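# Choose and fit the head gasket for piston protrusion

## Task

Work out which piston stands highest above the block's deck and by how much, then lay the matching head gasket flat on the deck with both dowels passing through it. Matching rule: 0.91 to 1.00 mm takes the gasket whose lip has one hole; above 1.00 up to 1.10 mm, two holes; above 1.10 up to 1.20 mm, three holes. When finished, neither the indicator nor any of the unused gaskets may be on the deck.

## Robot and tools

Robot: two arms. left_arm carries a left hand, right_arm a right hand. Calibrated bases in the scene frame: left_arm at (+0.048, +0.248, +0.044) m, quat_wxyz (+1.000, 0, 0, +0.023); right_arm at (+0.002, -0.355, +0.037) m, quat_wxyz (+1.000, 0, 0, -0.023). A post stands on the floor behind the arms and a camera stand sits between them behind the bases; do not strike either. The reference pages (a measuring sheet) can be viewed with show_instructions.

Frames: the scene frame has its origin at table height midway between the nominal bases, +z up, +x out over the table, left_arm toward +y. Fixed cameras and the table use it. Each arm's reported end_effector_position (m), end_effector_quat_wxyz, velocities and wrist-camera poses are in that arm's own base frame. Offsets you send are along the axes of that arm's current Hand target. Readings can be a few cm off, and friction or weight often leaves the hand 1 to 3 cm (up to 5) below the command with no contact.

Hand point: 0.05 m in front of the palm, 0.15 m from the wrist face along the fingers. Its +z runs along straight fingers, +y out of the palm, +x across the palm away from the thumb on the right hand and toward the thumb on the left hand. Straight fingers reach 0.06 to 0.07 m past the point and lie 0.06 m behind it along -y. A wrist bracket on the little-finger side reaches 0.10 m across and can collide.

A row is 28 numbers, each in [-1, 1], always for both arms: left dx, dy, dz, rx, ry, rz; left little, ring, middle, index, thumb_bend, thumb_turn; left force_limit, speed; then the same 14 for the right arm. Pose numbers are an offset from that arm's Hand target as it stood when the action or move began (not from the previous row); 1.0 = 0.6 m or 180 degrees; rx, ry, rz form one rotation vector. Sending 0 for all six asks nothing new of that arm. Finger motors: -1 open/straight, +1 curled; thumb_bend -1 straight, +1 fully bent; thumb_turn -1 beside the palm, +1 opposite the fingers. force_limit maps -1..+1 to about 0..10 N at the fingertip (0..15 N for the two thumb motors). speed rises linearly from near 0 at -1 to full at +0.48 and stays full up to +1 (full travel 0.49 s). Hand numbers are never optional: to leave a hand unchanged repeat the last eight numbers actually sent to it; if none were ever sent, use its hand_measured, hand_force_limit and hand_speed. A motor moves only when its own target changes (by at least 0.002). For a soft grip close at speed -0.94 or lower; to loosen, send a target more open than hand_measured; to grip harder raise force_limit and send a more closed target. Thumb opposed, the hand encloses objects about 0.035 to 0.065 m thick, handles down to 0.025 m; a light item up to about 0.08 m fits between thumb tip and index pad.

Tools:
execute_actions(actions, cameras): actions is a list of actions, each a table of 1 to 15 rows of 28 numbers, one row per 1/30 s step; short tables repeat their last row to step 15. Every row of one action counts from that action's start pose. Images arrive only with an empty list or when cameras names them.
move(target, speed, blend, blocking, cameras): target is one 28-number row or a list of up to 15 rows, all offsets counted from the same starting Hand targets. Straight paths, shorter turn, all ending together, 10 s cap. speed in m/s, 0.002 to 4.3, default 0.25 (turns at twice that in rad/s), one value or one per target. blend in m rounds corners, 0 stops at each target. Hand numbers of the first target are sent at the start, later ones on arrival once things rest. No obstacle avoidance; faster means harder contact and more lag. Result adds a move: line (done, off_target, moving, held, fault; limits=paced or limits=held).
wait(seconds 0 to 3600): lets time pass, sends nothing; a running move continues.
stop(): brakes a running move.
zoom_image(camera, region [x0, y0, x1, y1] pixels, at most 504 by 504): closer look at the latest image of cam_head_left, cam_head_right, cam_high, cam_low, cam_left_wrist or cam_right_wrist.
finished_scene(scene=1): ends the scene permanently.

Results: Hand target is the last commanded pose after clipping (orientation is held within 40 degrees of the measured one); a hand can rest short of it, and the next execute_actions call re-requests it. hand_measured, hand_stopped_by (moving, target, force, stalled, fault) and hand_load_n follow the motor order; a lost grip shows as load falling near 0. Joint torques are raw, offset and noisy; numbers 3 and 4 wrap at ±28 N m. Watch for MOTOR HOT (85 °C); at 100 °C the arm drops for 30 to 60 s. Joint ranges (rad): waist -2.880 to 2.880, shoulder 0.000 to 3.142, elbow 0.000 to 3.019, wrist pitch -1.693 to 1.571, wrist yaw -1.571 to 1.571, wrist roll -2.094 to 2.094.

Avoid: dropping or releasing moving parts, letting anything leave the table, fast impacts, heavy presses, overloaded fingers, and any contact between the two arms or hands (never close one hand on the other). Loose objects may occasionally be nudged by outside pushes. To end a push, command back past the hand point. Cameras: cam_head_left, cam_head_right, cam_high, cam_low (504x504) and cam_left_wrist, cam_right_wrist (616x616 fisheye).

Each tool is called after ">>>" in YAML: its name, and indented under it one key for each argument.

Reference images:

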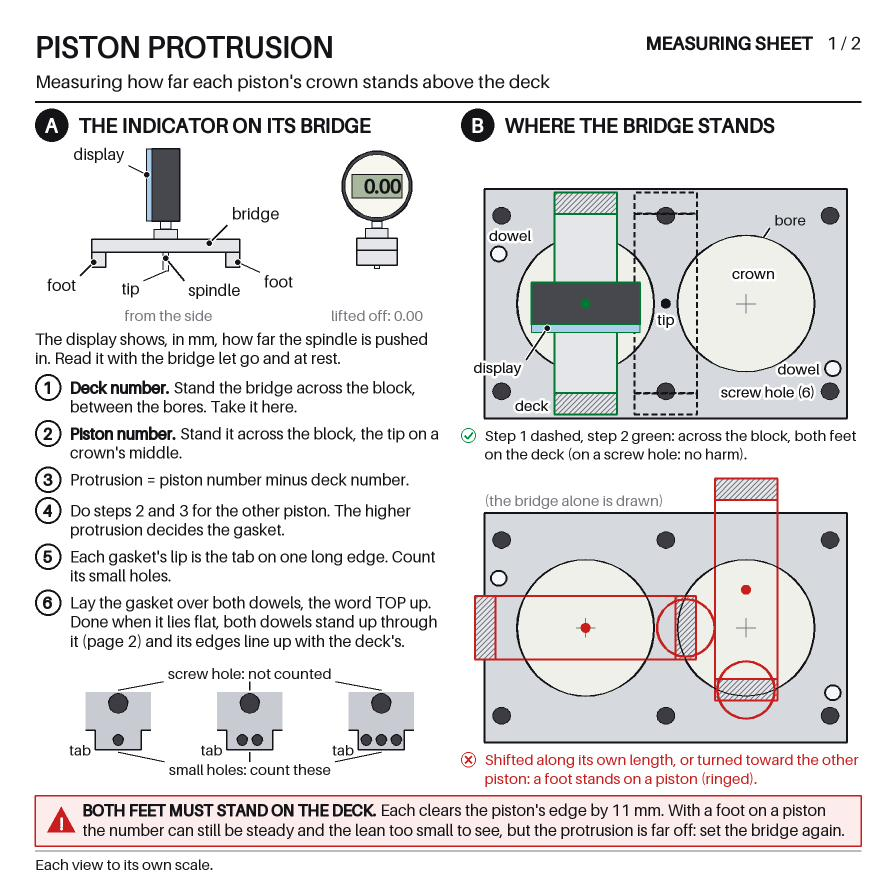

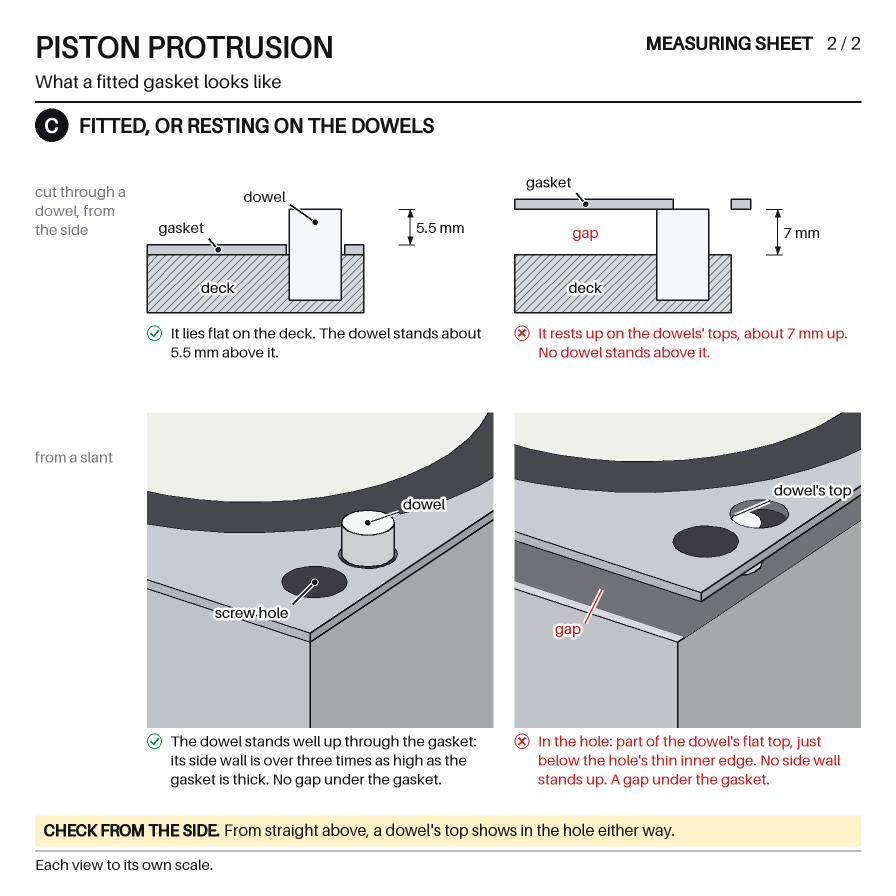

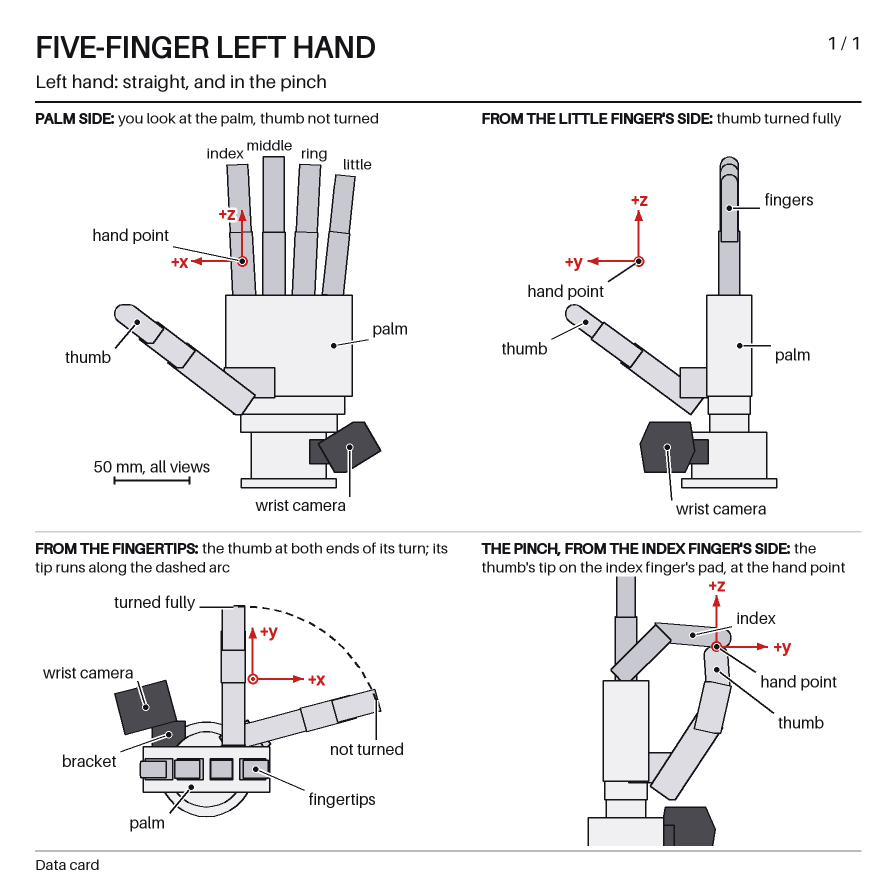

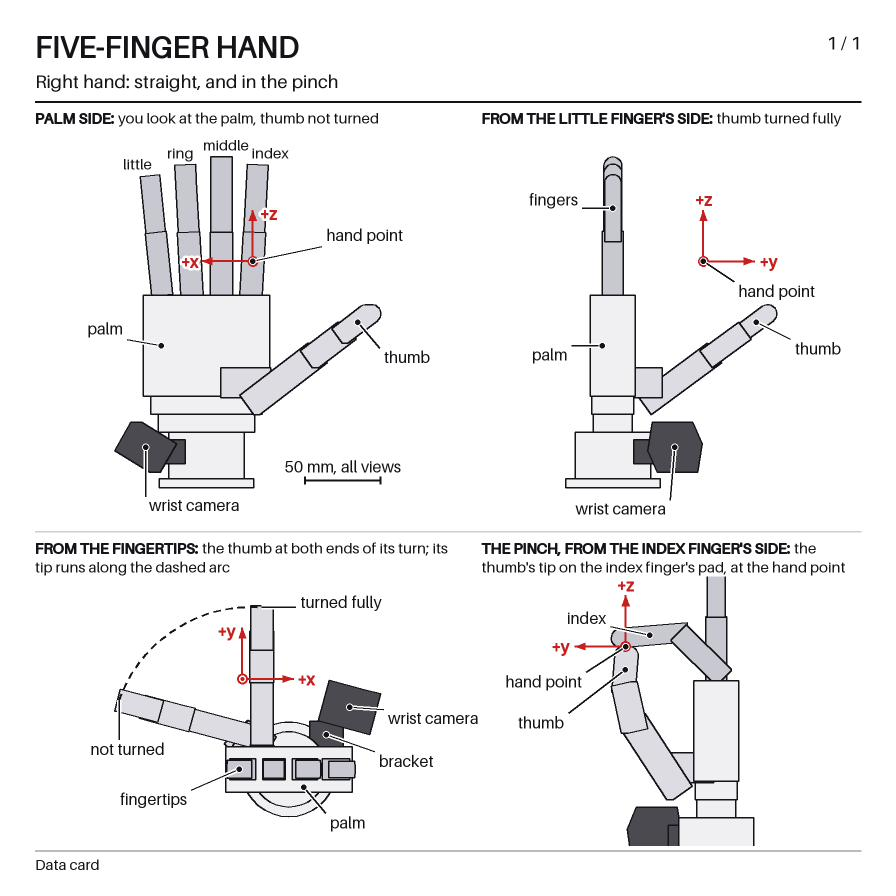

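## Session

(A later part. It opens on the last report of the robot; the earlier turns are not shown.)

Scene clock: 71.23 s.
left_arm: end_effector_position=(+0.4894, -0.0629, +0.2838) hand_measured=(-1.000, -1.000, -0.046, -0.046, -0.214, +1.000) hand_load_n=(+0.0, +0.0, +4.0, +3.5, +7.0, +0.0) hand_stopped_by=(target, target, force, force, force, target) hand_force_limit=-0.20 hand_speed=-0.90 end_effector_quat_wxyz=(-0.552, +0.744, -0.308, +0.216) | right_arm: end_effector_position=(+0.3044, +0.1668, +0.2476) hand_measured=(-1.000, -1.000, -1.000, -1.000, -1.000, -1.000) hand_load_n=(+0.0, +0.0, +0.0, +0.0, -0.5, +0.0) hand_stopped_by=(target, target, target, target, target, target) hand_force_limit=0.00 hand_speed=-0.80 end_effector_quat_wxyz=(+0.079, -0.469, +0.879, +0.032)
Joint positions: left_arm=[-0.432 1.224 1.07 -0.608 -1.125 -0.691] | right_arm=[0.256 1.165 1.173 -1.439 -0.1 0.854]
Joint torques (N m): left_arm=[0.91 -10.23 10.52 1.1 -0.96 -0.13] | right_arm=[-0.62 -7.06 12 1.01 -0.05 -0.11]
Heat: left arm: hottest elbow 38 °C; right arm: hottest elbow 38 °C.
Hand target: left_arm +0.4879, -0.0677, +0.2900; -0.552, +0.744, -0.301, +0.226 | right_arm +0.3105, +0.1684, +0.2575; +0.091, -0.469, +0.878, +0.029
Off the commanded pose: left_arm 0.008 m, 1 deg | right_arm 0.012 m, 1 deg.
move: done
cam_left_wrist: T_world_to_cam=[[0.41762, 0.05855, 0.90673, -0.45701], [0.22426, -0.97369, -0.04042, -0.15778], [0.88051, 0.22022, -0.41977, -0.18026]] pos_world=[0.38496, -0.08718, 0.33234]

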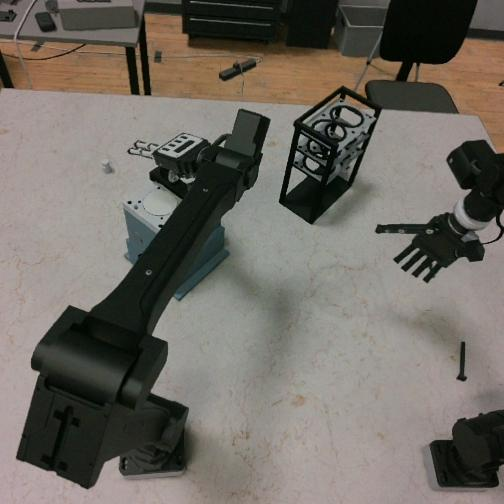

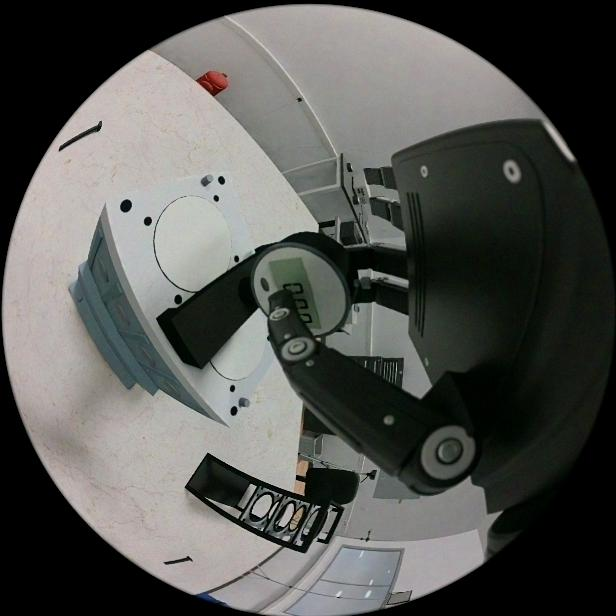

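>>> move:
  target:
    - [-0.0030,0.0143,0.0047,0,0,0,-1,-1,0.1,0.1,0.1,1,-0.2,-0.9,0,0,0,0,0,0,-1,-1,-1,-1,-1,-1,0.0,-0.8]
  speed: 0.03
  cameras: ["cam_head_left","cam_left_wrist"]

>>> zoom_image:
  camera: "cam_left_wrist"
  region: [70, 180, 310, 420]

>>> zoom_image:
  camera: "cam_head_left"
  region: [120, 110, 220, 210]

Scene clock: 72.53 s.
left_arm: end_effector_position=(+0.4865, -0.0614, +0.2759) hand_measured=(-1.000, -1.000, -0.046, -0.046, -0.214, +1.000) hand_load_n=(+0.0, +0.0, +4.5, +4.0, +6.5, +0.0) hand_stopped_by=(target, target, force, force, force, target) hand_force_limit=-0.20 hand_speed=-0.90 end_effector_quat_wxyz=(-0.552, +0.744, -0.311, +0.211) | right_arm: end_effector_position=(+0.3044, +0.1668, +0.2476) hand_measured=(-1.000, -1.000, -1.000, -1.000, -1.000, -1.000) hand_load_n=(+0.0, +0.0, -0.5, -0.5, +0.0, +0.0) hand_stopped_by=(target, target, target, target, target, target) hand_force_limit=0.00 hand_speed=-0.80 end_effector_quat_wxyz=(+0.079, -0.469, +0.879, +0.032)
Joint positions: left_arm=[-0.432 1.224 1.053 -0.605 -1.126 -0.694] | right_arm=[0.256 1.165 1.173 -1.439 -0.1 0.854]
Joint torques (N m): left_arm=[1.08 -10.17 9.99 2.06 -0.85 -0.11] | right_arm=[-0.62 -7.18 12 0.96 -0.07 -0.11]
Heat: left arm: hottest elbow 38 °C; right arm: hottest elbow 38 °C.
Hand target: left_arm +0.4868, -0.0663, +0.2811; -0.552, +0.744, -0.301, +0.226 | right_arm +0.3105, +0.1684, +0.2575; +0.091, -0.469, +0.878, +0.029
Off the commanded pose: left_arm 0.007 m, 2 deg | right_arm 0.012 m, 1 deg.
move: done
cam_left_wrist: T_world_to_cam=[[0.4265, 0.0551, 0.90281, -0.45214], [0.22573, -0.97305, -0.04724, -0.15475], [0.87587, 0.22394, -0.42744, -0.17675]] pos_world=[0.38258, -0.08608, 0.32534]

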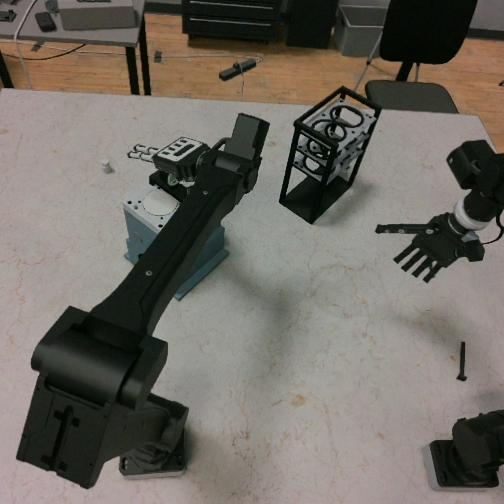

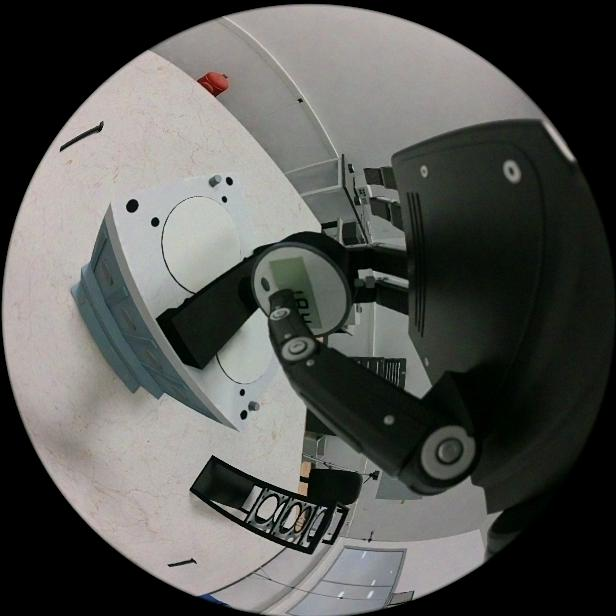

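Scaled by 2.100 from the camera's image (finer frame: 880x880).

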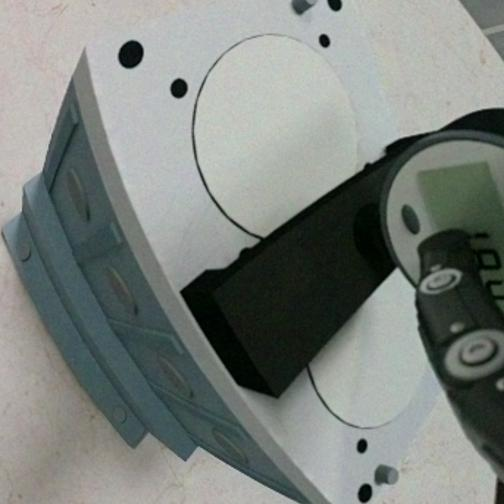

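Scaled by 5.040 from the camera's image (finer frame: 720x720).

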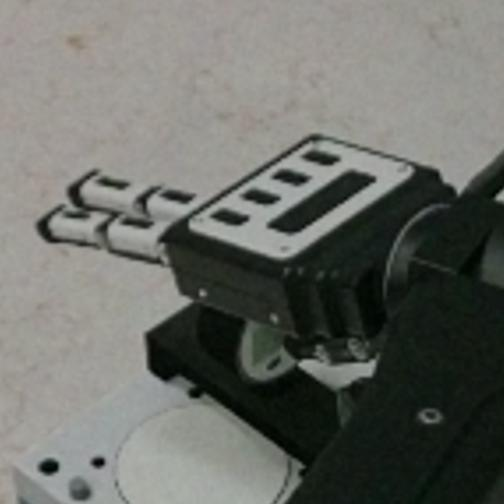

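>>> move:
  target:
    - [0,0.0032,0.001,0,0,0,-1,-1,0.1,0.1,0.1,1,-0.2,-0.9,0,0,0,0,0,0,-1,-1,-1,-1,-1,-1,0.0,-0.8]
    - [0,0.0032,0.001,0,0,0,-1,-1,0.1,0.1,-0.5,1,-0.2,-0.85,0,0,0,0,0,0,-1,-1,-1,-1,-1,-1,0.0,-0.8]
  speed: 0.03
  cameras: ["cam_head_left","cam_left_wrist"]

>>> zoom_image:
  camera: "cam_left_wrist"
  region: [70, 180, 380, 420]

Scene clock: 75.40 s.
left_arm: end_effector_position=(+0.4876, -0.0611, +0.2765) hand_measured=(-1.000, -1.000, -0.044, -0.044, -0.500, +1.000) hand_load_n=(+0.0, +0.0, +0.0, -0.5, +0.0, +0.0) hand_stopped_by=(target, target, force, force, target, target) hand_force_limit=-0.20 hand_speed=-0.85 end_effector_quat_wxyz=(-0.554, +0.744, -0.307, +0.214) | right_arm: end_effector_position=(+0.3044, +0.1668, +0.2476) hand_measured=(-1.000, -1.000, -1.000, -1.000, -1.000, -1.000) hand_load_n=(+0.0, +0.0, +0.0, +0.0, +0.0, +0.0) hand_stopped_by=(target, target, target, target, target, target) hand_force_limit=0.00 hand_speed=-0.80 end_effector_quat_wxyz=(+0.079, -0.469, +0.879, +0.032)
Joint positions: left_arm=[-0.432 1.224 1.05 -0.592 -1.131 -0.694] | right_arm=[0.256 1.165 1.173 -1.439 -0.1 0.854]
Joint torques (N m): left_arm=[1.08 -10.05 9.83 1.78 -0.64 -0.11] | right_arm=[-0.5 -6.95 12 1.06 -0.07 -0.11]
Heat: left arm: hottest elbow 38 °C; right arm: hottest elbow 38 °C.
Hand target: left_arm +0.4867, -0.0662, +0.2789; -0.552, +0.744, -0.301, +0.226 | right_arm +0.3105, +0.1684, +0.2575; +0.091, -0.469, +0.878, +0.029
Off the commanded pose: left_arm 0.006 m, 2 deg | right_arm 0.012 m, 1 deg.
move: done
cam_left_wrist: T_world_to_cam=[[0.41716, 0.05739, 0.90702, -0.44967], [0.22968, -0.97227, -0.04412, -0.15738], [0.87933, 0.22673, -0.41877, -0.18142]] pos_world=[0.38326, -0.08608, 0.32494]

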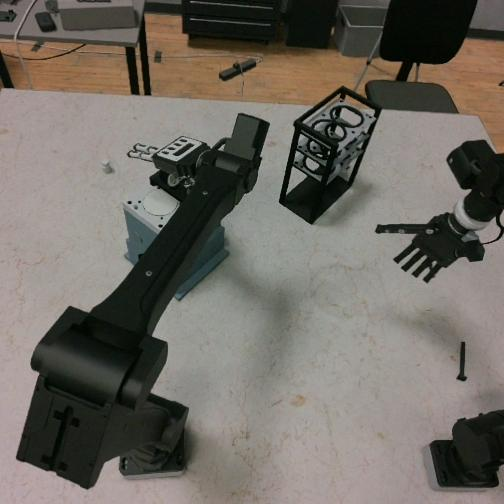

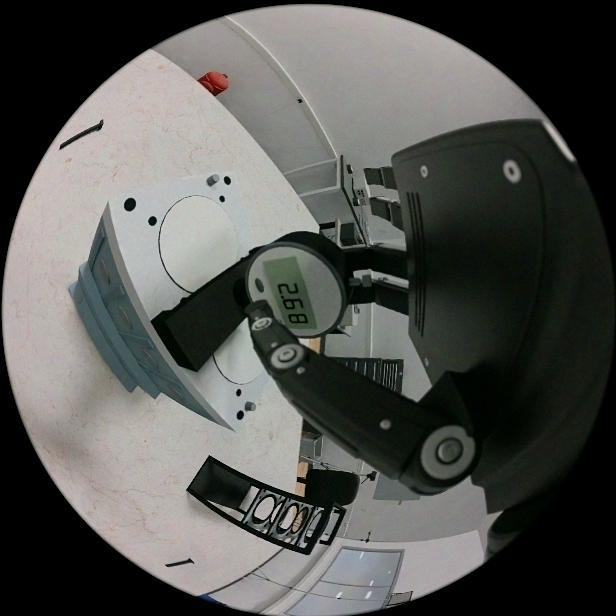

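Scaled by 1.626 from the camera's image (finer frame: 880x880).

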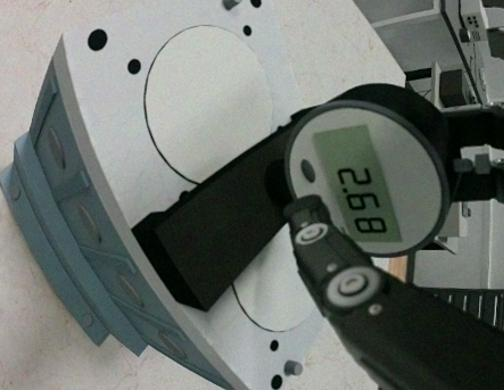

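>>> move:
  target:
    - [0,0,0,0,0,0,-1,-1,-0.3,-0.3,-0.7,1,-0.2,-0.85,0,0,0,0,0,0,-1,-1,-1,-1,-1,-1,0.0,-0.8]
  speed: 0.03
  cameras: ["cam_head_left","cam_left_wrist"]

>>> zoom_image:
  camera: "cam_left_wrist"
  region: [70, 180, 380, 420]

>>> zoom_image:
  camera: "cam_left_wrist"
  region: [230, 230, 360, 360]

Scene clock: 76.87 s.
left_arm: end_effector_position=(+0.4876, -0.0611, +0.2765) hand_measured=(-1.000, -1.000, -0.300, -0.300, -0.700, +1.000) hand_load_n=(+0.0, +0.0, +0.0, +0.0, +0.0, +0.0) hand_stopped_by=(target, target, target, target, target, target) hand_force_limit=-0.20 hand_speed=-0.85 end_effector_quat_wxyz=(-0.554, +0.744, -0.307, +0.214) | right_arm: end_effector_position=(+0.3044, +0.1668, +0.2476) hand_measured=(-1.000, -1.000, -1.000, -1.000, -1.000, -1.000) hand_load_n=(+0.0, +0.5, +0.0, +0.0, +0.0, +0.0) hand_stopped_by=(target, target, target, target, target, target) hand_force_limit=0.00 hand_speed=-0.80 end_effector_quat_wxyz=(+0.079, -0.469, +0.879, +0.032)
Joint positions: left_arm=[-0.432 1.224 1.05 -0.592 -1.131 -0.694] | right_arm=[0.256 1.165 1.173 -1.439 -0.1 0.854]
Joint torques (N m): left_arm=[1.14 -10.05 9.83 1.78 -0.64 -0.11] | right_arm=[-0.26 -6.95 11.99 1.01 -0.05 -0.1]
Heat: left arm: hottest elbow 38 °C; right arm: hottest elbow 38 °C.
Hand target: left_arm +0.4867, -0.0662, +0.2789; -0.552, +0.744, -0.301, +0.226 | right_arm +0.3105, +0.1684, +0.2575; +0.091, -0.469, +0.878, +0.029
Off the commanded pose: left_arm 0.006 m, 2 deg | right_arm 0.012 m, 1 deg.
move: done
cam_left_wrist: T_world_to_cam=[[0.41716, 0.05739, 0.90702, -0.44967], [0.22968, -0.97227, -0.04412, -0.15738], [0.87933, 0.22673, -0.41877, -0.18142]] pos_world=[0.38326, -0.08608, 0.32494]

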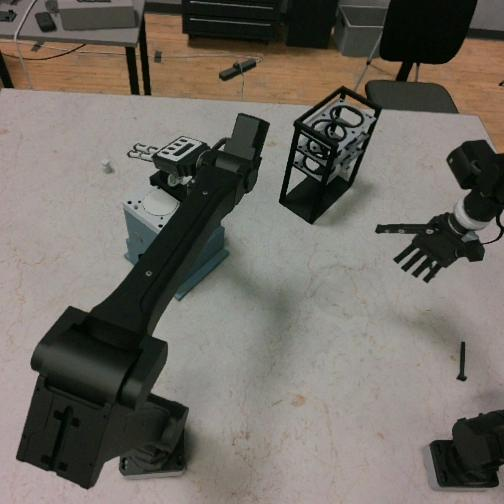

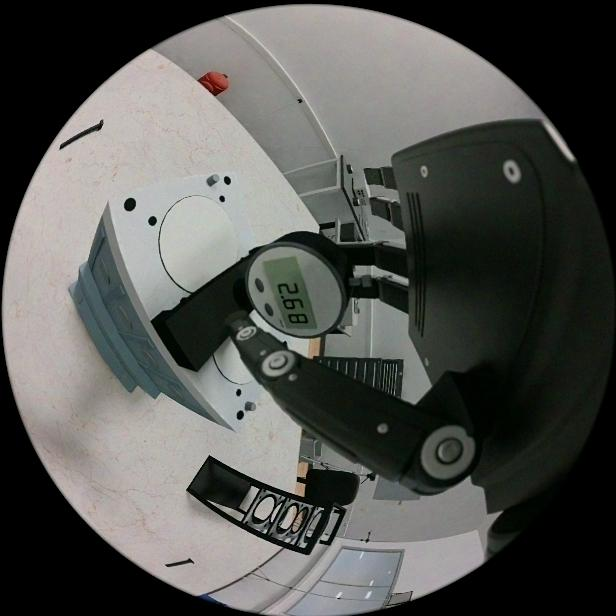

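Scaled by 1.626 from the camera's image (finer frame: 880x880).

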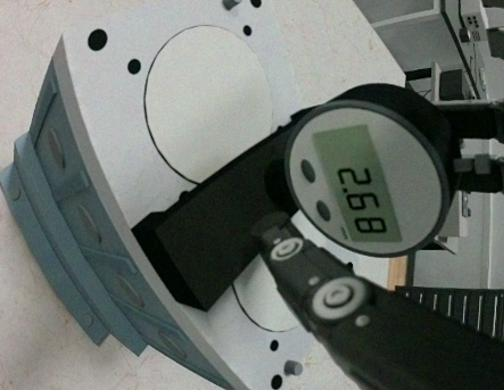

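Scaled by 3.877 from the camera's image (finer frame: 880x880).

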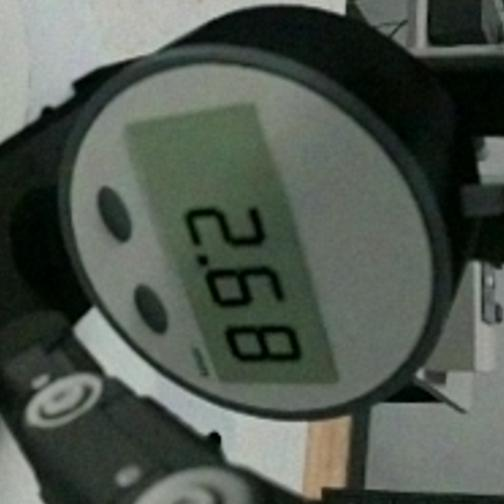

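>>> move:
  target:
    - [0,0,0,0,0,0,-1,-1,-0.08,-0.08,-0.7,1,-0.2,-0.8,0,0,0,0,0,0,-1,-1,-1,-1,-1,-1,0.0,-0.8]
    - [0,0,0,0,0,0,-1,-1,-0.08,-0.08,0.1,1,-0.4,-0.8,0,0,0,0,0,0,-1,-1,-1,-1,-1,-1,0.0,-0.8]
    - [0,0,0,0,0,0,-1,-1,0.1,0.1,0.1,1,-0.2,-0.9,0,0,0,0,0,0,-1,-1,-1,-1,-1,-1,0.0,-0.8]
  speed: 0.03
  cameras: ["cam_left_wrist"]

>>> zoom_image:
  camera: "cam_left_wrist"
  region: [70, 180, 380, 420]

Scene clock: 80.87 s.
left_arm: end_effector_position=(+0.4875, -0.0618, +0.2765) hand_measured=(-1.000, -1.000, -0.046, -0.044, -0.218, +1.000) hand_load_n=(+0.0, -0.5, +4.5, +4.5, +5.5, +0.0) hand_stopped_by=(target, target, force, force, force, target) hand_force_limit=-0.20 hand_speed=-0.90 end_effector_quat_wxyz=(-0.554, +0.744, -0.307, +0.214) | right_arm: end_effector_position=(+0.3044, +0.1668, +0.2476) hand_measured=(-1.000, -1.000, -1.000, -1.000, -1.000, -1.000) hand_load_n=(+0.0, +0.0, +0.0, +0.0, +0.0, +0.0) hand_stopped_by=(target, target, target, target, target, target) hand_force_limit=0.00 hand_speed=-0.80 end_effector_quat_wxyz=(+0.079, -0.469, +0.879, +0.032)
Joint positions: left_arm=[-0.434 1.224 1.05 -0.592 -1.131 -0.694] | right_arm=[0.256 1.165 1.173 -1.439 -0.1 0.854]
Joint torques (N m): left_arm=[1.14 -10.11 9.83 1.78 -0.65 -0.11] | right_arm=[-0.62 -7.06 11.96 0.96 -0.07 -0.12]
Heat: left arm: hottest elbow 38 °C; right arm: hottest elbow 39 °C.
Hand target: left_arm +0.4867, -0.0663, +0.2789; -0.552, +0.744, -0.301, +0.226 | right_arm +0.3105, +0.1684, +0.2575; +0.091, -0.469, +0.878, +0.029
Off the commanded pose: left_arm 0.005 m, 2 deg | right_arm 0.012 m, 1 deg.
move: done
cam_left_wrist: T_world_to_cam=[[0.41709, 0.0573, 0.90706, -0.44959], [0.22846, -0.97258, -0.04361, -0.15757], [0.87968, 0.22542, -0.41874, -0.18148]] pos_world=[0.38316, -0.08658, 0.32494]

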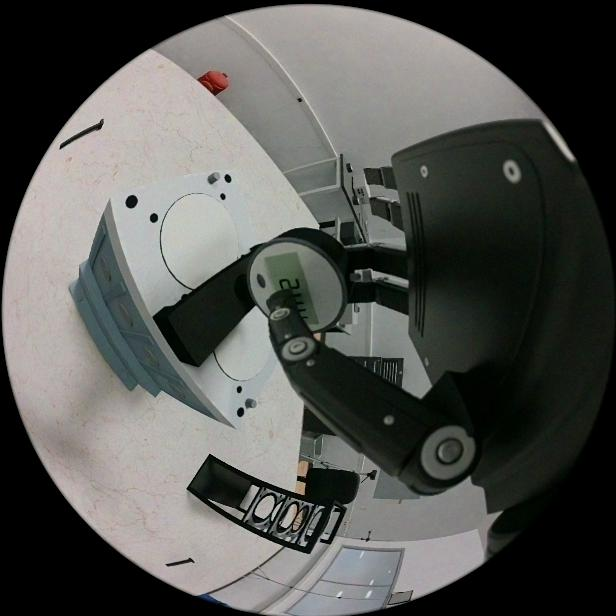

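Scaled by 1.626 from the camera's image (finer frame: 880x880).

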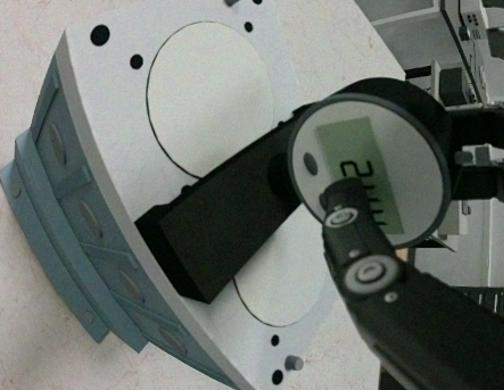

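>>> move:
  target:
    - [0.0003,-0.0878,-0.0264,0.0150,0.0025,-0.0120,-1,-1,0.1,0.1,0.1,1,-0.2,-0.9,0,0,0,0,0,0,-1,-1,-1,-1,-1,-1,0.0,-0.8]
    - [-0.0477,-0.1083,-0.0225,0.0191,0.0032,-0.0159,-1,-1,0.1,0.1,0.1,1,-0.2,-0.9,0,0,0,0,0,0,-1,-1,-1,-1,-1,-1,0.0,-0.8]
  speed: 0.06
  cameras: ["cam_left_wrist","cam_head_left"]

>>> zoom_image:
  camera: "cam_left_wrist"
  region: [70, 180, 310, 450]

>>> zoom_image:
  camera: "cam_left_wrist"
  region: [140, 230, 280, 380]

Scene clock: 84.13 s.
left_arm: end_effector_position=(+0.4681, -0.0477, +0.3230) hand_measured=(-1.000, -1.000, -0.046, -0.044, -0.218, +1.000) hand_load_n=(+0.0, +0.0, +4.0, +3.5, +7.0, +0.5) hand_stopped_by=(target, target, force, force, force, target) hand_force_limit=-0.20 hand_speed=-0.90 end_effector_quat_wxyz=(-0.564, +0.733, -0.300, +0.234) | right_arm: end_effector_position=(+0.3044, +0.1668, +0.2476) hand_measured=(-1.000, -1.000, -1.000, -1.000, -1.000, -1.000) hand_load_n=(+0.0, +0.0, +0.0, +0.0, +0.0, +0.0) hand_stopped_by=(target, target, target, target, target, target) hand_force_limit=0.00 hand_speed=-0.80 end_effector_quat_wxyz=(+0.079, -0.469, +0.879, +0.032)
Joint positions: left_arm=[-0.427 1.116 1.05 -0.583 -1.135 -0.608] | right_arm=[0.256 1.165 1.173 -1.439 -0.1 0.854]
Joint torques (N m): left_arm=[2.78 -9.88 12.05 2.33 -0.7 0.08] | right_arm=[-0.5 -7.18 11.99 1.03 -0.07 -0.1]
Heat: left arm: hottest elbow 38 °C; right arm: hottest elbow 39 °C.
Hand target: left_arm +0.4702, -0.0419, +0.3449; -0.566, +0.734, -0.278, +0.252 | right_arm +0.3105, +0.1684, +0.2575; +0.091, -0.469, +0.878, +0.029
Off the commanded pose: left_arm 0.023 m, 3 deg | right_arm 0.012 m, 1 deg.
move: off_target (left_arm)
cam_left_wrist: T_world_to_cam=[[0.37283, 0.04141, 0.92697, -0.47092], [0.2171, -0.97517, -0.04375, -0.13222], [0.90214, 0.21755, -0.37256, -0.17391]] pos_world=[0.36118, -0.0716, 0.36595]
Images, in order (width x height): cam_head_left 504x504, cam_left_wrist 616x616.

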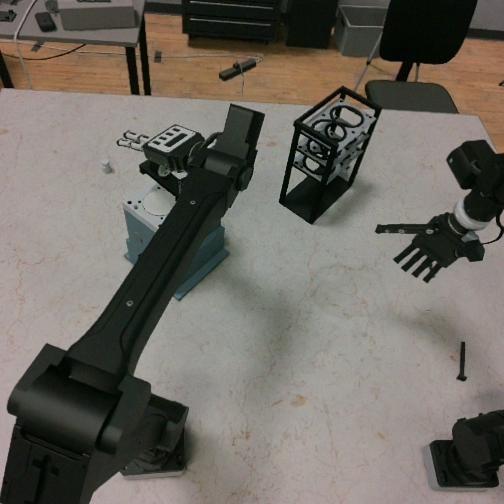

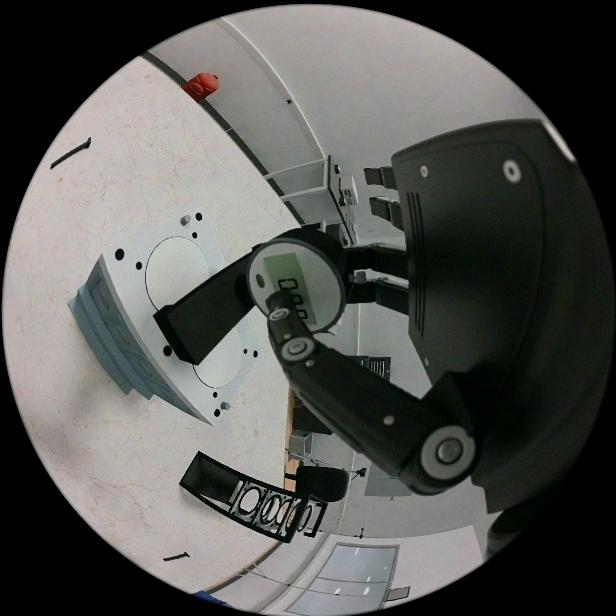

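Scaled by 1.867 from the camera's image (finer frame: 880x880).

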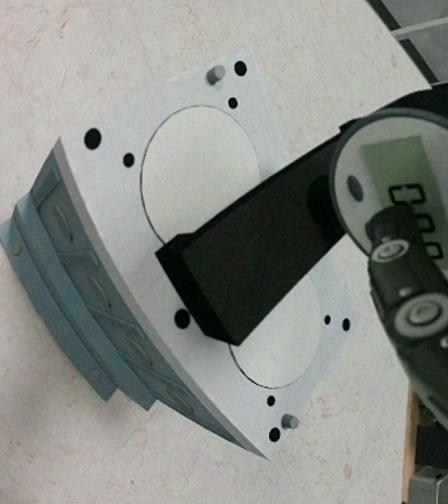

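Scaled by 3.360 from the camera's image (finer frame: 880x880).

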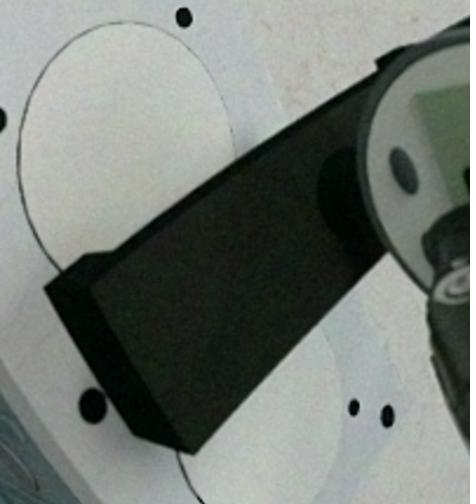

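>>> move:
  target:
    - [-0.0122,0.0733,0.0137,-0.0191,-0.0032,0.0159,-1,-1,0.1,0.1,0.1,1,-0.2,-0.9,0,0,0,0,0,0,-1,-1,-1,-1,-1,-1,0.0,-0.8]
  speed: 0.05
  cameras: ["cam_left_wrist"]

>>> zoom_image:
  camera: "cam_left_wrist"
  region: [70, 180, 310, 450]

Scene clock: 88.00 s.
left_arm: end_effector_position=(+0.4635, -0.0461, +0.2984) hand_measured=(-1.000, -1.000, -0.046, -0.044, -0.218, +1.000) hand_load_n=(-0.5, +0.0, +4.0, +3.5, +7.0, +0.0) hand_stopped_by=(target, target, force, force, force, target) hand_force_limit=-0.20 hand_speed=-0.90 end_effector_quat_wxyz=(-0.551, +0.740, -0.314, +0.226) | right_arm: end_effector_position=(+0.3044, +0.1668, +0.2476) hand_measured=(-1.000, -1.000, -1.000, -1.000, -1.000, -1.000) hand_load_n=(+0.0, +0.0, +0.0, +0.0, +0.0, +0.0) hand_stopped_by=(target, target, target, target, target, target) hand_force_limit=0.00 hand_speed=-0.80 end_effector_quat_wxyz=(+0.079, -0.469, +0.879, +0.032)
Joint positions: left_arm=[-0.416 1.116 1.011 -0.591 -1.098 -0.627] | right_arm=[0.256 1.165 1.173 -1.439 -0.1 0.854]
Joint torques (N m): left_arm=[2.78 -7.59 10.82 1.22 -0.72 -0.18] | right_arm=[-0.62 -6.95 12 1.06 -0.05 -0.1]
Heat: left arm: hottest elbow 38 °C; right arm: hottest elbow 39 °C.
Hand target: left_arm +0.4652, -0.0401, +0.2999; -0.552, +0.744, -0.301, +0.226 | right_arm +0.3105, +0.1684, +0.2575; +0.091, -0.469, +0.878, +0.029
Off the commanded pose: left_arm 0.006 m, 2 deg | right_arm 0.012 m, 1 deg.
move: done
cam_left_wrist: T_world_to_cam=[[0.4098, 0.05004, 0.9108, -0.45832], [0.20309, -0.97844, -0.03761, -0.12622], [0.88928, 0.20039, -0.41113, -0.16259]] pos_world=[0.35804, -0.06798, 0.34585]

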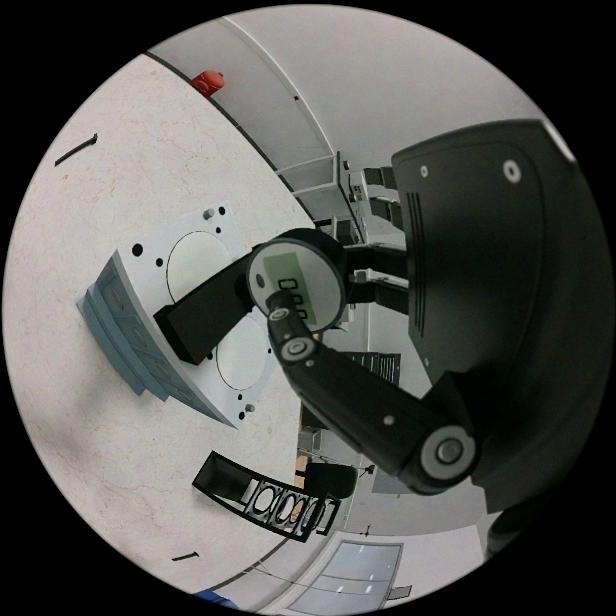

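Scaled by 1.867 from the camera's image (finer frame: 880x880).

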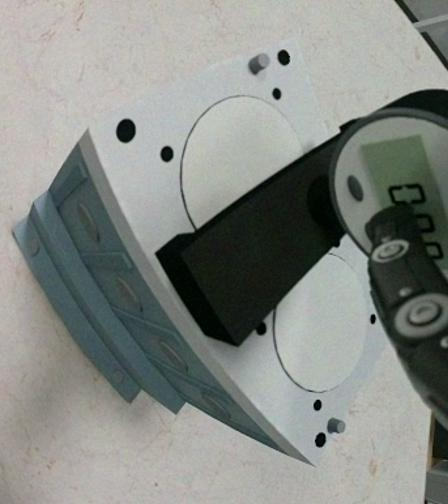

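>>> move:
  target:
    - [-0.0163,0.0157,0.0173,0,-0.005,-0.0015,-1,-1,0.1,0.1,0.1,1,-0.2,-0.9,0,0,0,0,0,0,-1,-1,-1,-1,-1,-1,0.0,-0.8]
  speed: 0.04
  cameras: ["cam_left_wrist"]

>>> zoom_image:
  camera: "cam_left_wrist"
  region: [70, 180, 310, 450]

Scene clock: 89.37 s.
left_arm: end_effector_position=(+0.4602, -0.0334, +0.2811) hand_measured=(-1.000, -1.000, -0.046, -0.044, -0.218, +1.000) hand_load_n=(+0.0, +0.0, +4.0, +3.5, +7.0, +0.0) hand_stopped_by=(target, target, force, force, force, target) hand_force_limit=-0.20 hand_speed=-0.90 end_effector_quat_wxyz=(-0.551, +0.744, -0.312, +0.212) | right_arm: end_effector_position=(+0.3044, +0.1668, +0.2476) hand_measured=(-1.000, -1.000, -1.000, -1.000, -1.000, -1.000) hand_load_n=(+0.0, +0.0, +0.0, +0.0, -0.5, +0.0) hand_stopped_by=(target, target, target, target, target, target) hand_force_limit=0.00 hand_speed=-0.80 end_effector_quat_wxyz=(+0.079, -0.469, +0.879, +0.032)
Joint positions: left_arm=[-0.39 1.116 0.975 -0.575 -1.091 -0.628] | right_arm=[0.256 1.165 1.173 -1.439 -0.1 0.854]
Joint torques (N m): left_arm=[2.84 -8.12 10.55 2.25 -0.73 -0.04] | right_arm=[-0.97 -7.12 12 1.06 -0.06 -0.11]
Heat: left arm: hottest elbow 38 °C; right arm: hottest elbow 39 °C.
Hand target: left_arm +0.4633, -0.0282, +0.2880; -0.553, +0.747, -0.295, +0.221 | right_arm +0.3105, +0.1684, +0.2575; +0.091, -0.469, +0.878, +0.029
Off the commanded pose: left_arm 0.009 m, 2 deg | right_arm 0.012 m, 1 deg.
move: done
cam_left_wrist: T_world_to_cam=[[0.42695, 0.05544, 0.90257, -0.4473], [0.2226, -0.97385, -0.04548, -0.12042], [0.87645, 0.22033, -0.42813, -0.15791]] pos_world=[0.35618, -0.05768, 0.33064]

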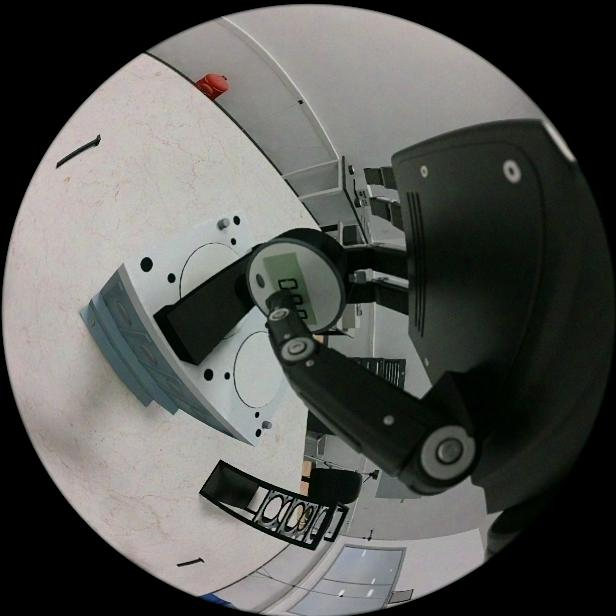

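Scaled by 1.867 from the camera's image (finer frame: 880x880).

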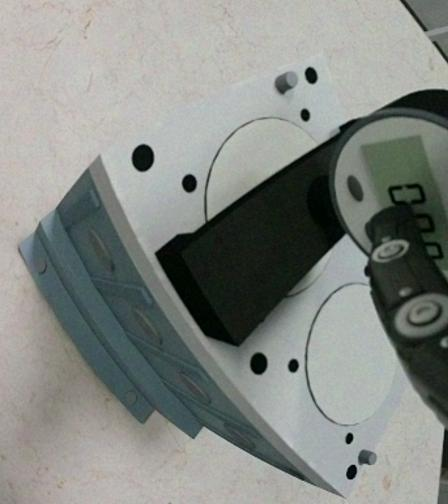

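>>> move:
  target:
    - [0,0.0096,0.003,0,0,0,-1,-1,0.1,0.1,0.1,1,-0.2,-0.9,0,0,0,0,0,0,-1,-1,-1,-1,-1,-1,0.0,-0.8]
  speed: 0.03
  cameras: ["cam_left_wrist"]

>>> zoom_image:
  camera: "cam_left_wrist"
  region: [140, 230, 360, 400]

Scene clock: 90.60 s.
left_arm: end_effector_position=(+0.4607, -0.0336, +0.2780) hand_measured=(-1.000, -1.000, -0.046, -0.044, -0.218, +1.000) hand_load_n=(+0.0, +0.0, +4.5, +3.5, +6.5, +0.0) hand_stopped_by=(target, target, force, force, force, target) hand_force_limit=-0.20 hand_speed=-0.90 end_effector_quat_wxyz=(-0.551, +0.744, -0.310, +0.215) | right_arm: end_effector_position=(+0.3044, +0.1668, +0.2476) hand_measured=(-1.000, -1.000, -1.000, -1.000, -1.000, -1.000) hand_load_n=(+0.0, +0.0, +0.0, +0.0, +0.0, +0.0) hand_stopped_by=(target, target, target, target, target, target) hand_force_limit=0.00 hand_speed=-0.80 end_effector_quat_wxyz=(+0.079, -0.469, +0.879, +0.032)
Joint positions: left_arm=[-0.39 1.116 0.964 -0.557 -1.091 -0.628] | right_arm=[0.256 1.165 1.173 -1.439 -0.1 0.854]
Joint torques (N m): left_arm=[2.78 -8 10.26 2.29 -0.72 -0.04] | right_arm=[-0.5 -7.3 12.08 1.05 -0.06 -0.11]
Heat: left arm: hottest elbow 38 °C; right arm: hottest elbow 39 °C.
Hand target: left_arm +0.4633, -0.0282, +0.2818; -0.553, +0.747, -0.295, +0.221 | right_arm +0.3105, +0.1684, +0.2575; +0.091, -0.469, +0.878, +0.029
Off the commanded pose: left_arm 0.007 m, 2 deg | right_arm 0.012 m, 1 deg.
move: done
cam_left_wrist: T_world_to_cam=[[0.42116, 0.05779, 0.90514, -0.44268], [0.22289, -0.97396, -0.04152, -0.12213], [0.87917, 0.21924, -0.42308, -0.16232]] pos_world=[0.35637, -0.05778, 0.32694]

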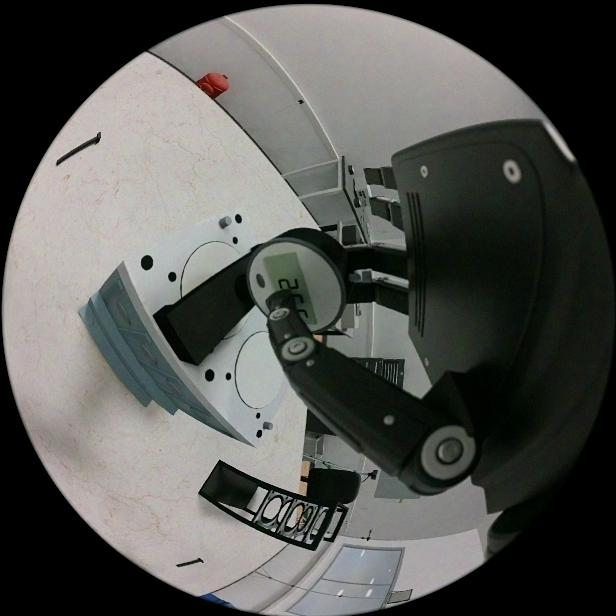

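Scaled by 2.291 from the camera's image (finer frame: 880x880).

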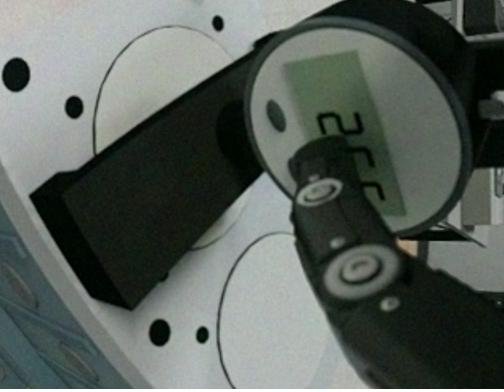

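>>> move:
  target:
    - [0,0.0040,0.0012,0,0,0,-1,-1,0.1,0.1,0.1,1,-0.2,-0.9,0,0,0,0,0,0,-1,-1,-1,-1,-1,-1,0.0,-0.8]
    - [0,0.0040,0.0012,0,0,0,-1,-1,0.1,0.1,-0.7,1,-0.2,-0.85,0,0,0,0,0,0,-1,-1,-1,-1,-1,-1,0.0,-0.8]
    - [0,0.0040,0.0012,0,0,0,-1,-1,-0.3,-0.3,-0.7,1,-0.2,-0.85,0,0,0,0,0,0,-1,-1,-1,-1,-1,-1,0.0,-0.8]
  speed: 0.03
  cameras: ["cam_left_wrist"]

>>> zoom_image:
  camera: "cam_left_wrist"
  region: [70, 180, 380, 430]

>>> zoom_image:
  camera: "cam_left_wrist"
  region: [230, 230, 360, 360]

Scene clock: 94.97 s.
left_arm: end_effector_position=(+0.4624, -0.0332, +0.2788) hand_measured=(-1.000, -1.000, -0.300, -0.300, -0.700, +1.000) hand_load_n=(+0.0, +0.0, +0.0, +0.0, +0.0, +0.0) hand_stopped_by=(target, target, target, target, target, target) hand_force_limit=-0.20 hand_speed=-0.85 end_effector_quat_wxyz=(-0.552, +0.745, -0.305, +0.219) | right_arm: end_effector_position=(+0.3044, +0.1668, +0.2476) hand_measured=(-1.000, -1.000, -1.000, -1.000, -1.000, -1.000) hand_load_n=(+0.0, +0.0, +0.0, +0.0, +0.0, +0.0) hand_stopped_by=(target, target, target, target, target, target) hand_force_limit=0.00 hand_speed=-0.80 end_effector_quat_wxyz=(+0.079, -0.469, +0.879, +0.032)
Joint positions: left_arm=[-0.389 1.116 0.961 -0.541 -1.094 -0.628] | right_arm=[0.256 1.165 1.173 -1.439 -0.1 0.854]
Joint torques (N m): left_arm=[2.73 -7.82 10.06 1.88 -0.6 -0.03] | right_arm=[-0.56 -7.24 12.11 1.03 -0.07 -0.12]
Heat: left arm: hottest elbow 38 °C; right arm: hottest elbow 39 °C.
Hand target: left_arm +0.4633, -0.0281, +0.2794; -0.553, +0.747, -0.295, +0.221 | right_arm +0.3105, +0.1684, +0.2575; +0.091, -0.469, +0.878, +0.029
Off the commanded pose: left_arm 0.005 m, 1 deg | right_arm 0.012 m, 1 deg.
move: done
cam_left_wrist: T_world_to_cam=[[0.40994, 0.06228, 0.90998, -0.44015], [0.22659, -0.97335, -0.03546, -0.12538], [0.88352, 0.22073, -0.41313, -0.16831]] pos_world=[0.35755, -0.05747, 0.32655]

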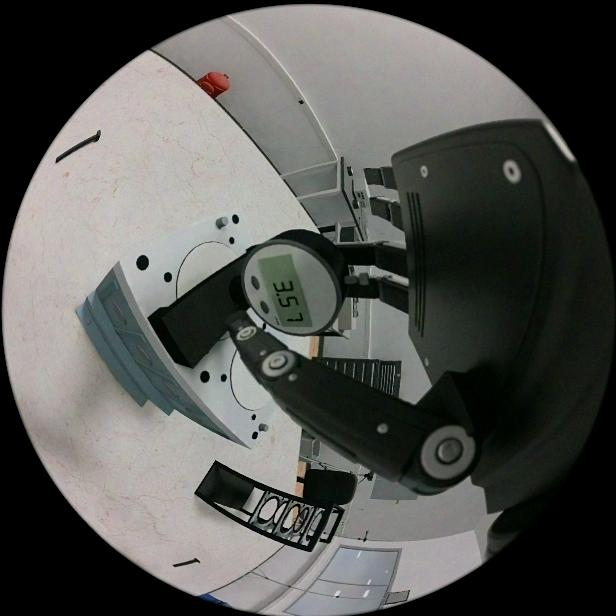

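Scaled by 1.626 from the camera's image (finer frame: 880x880).

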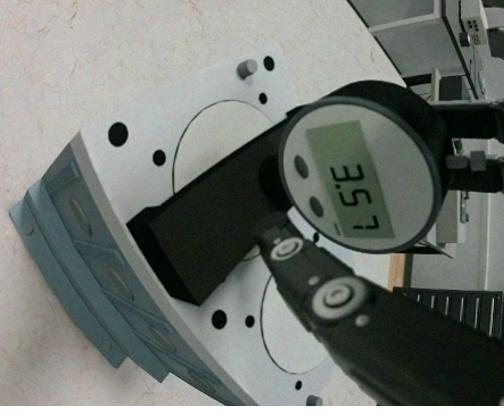

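Scaled by 3.877 from the camera's image (finer frame: 880x880).

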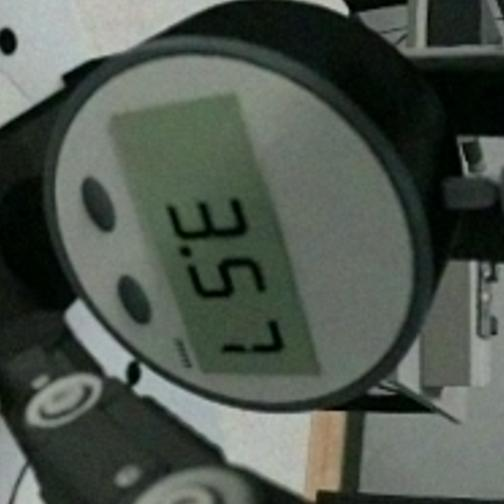

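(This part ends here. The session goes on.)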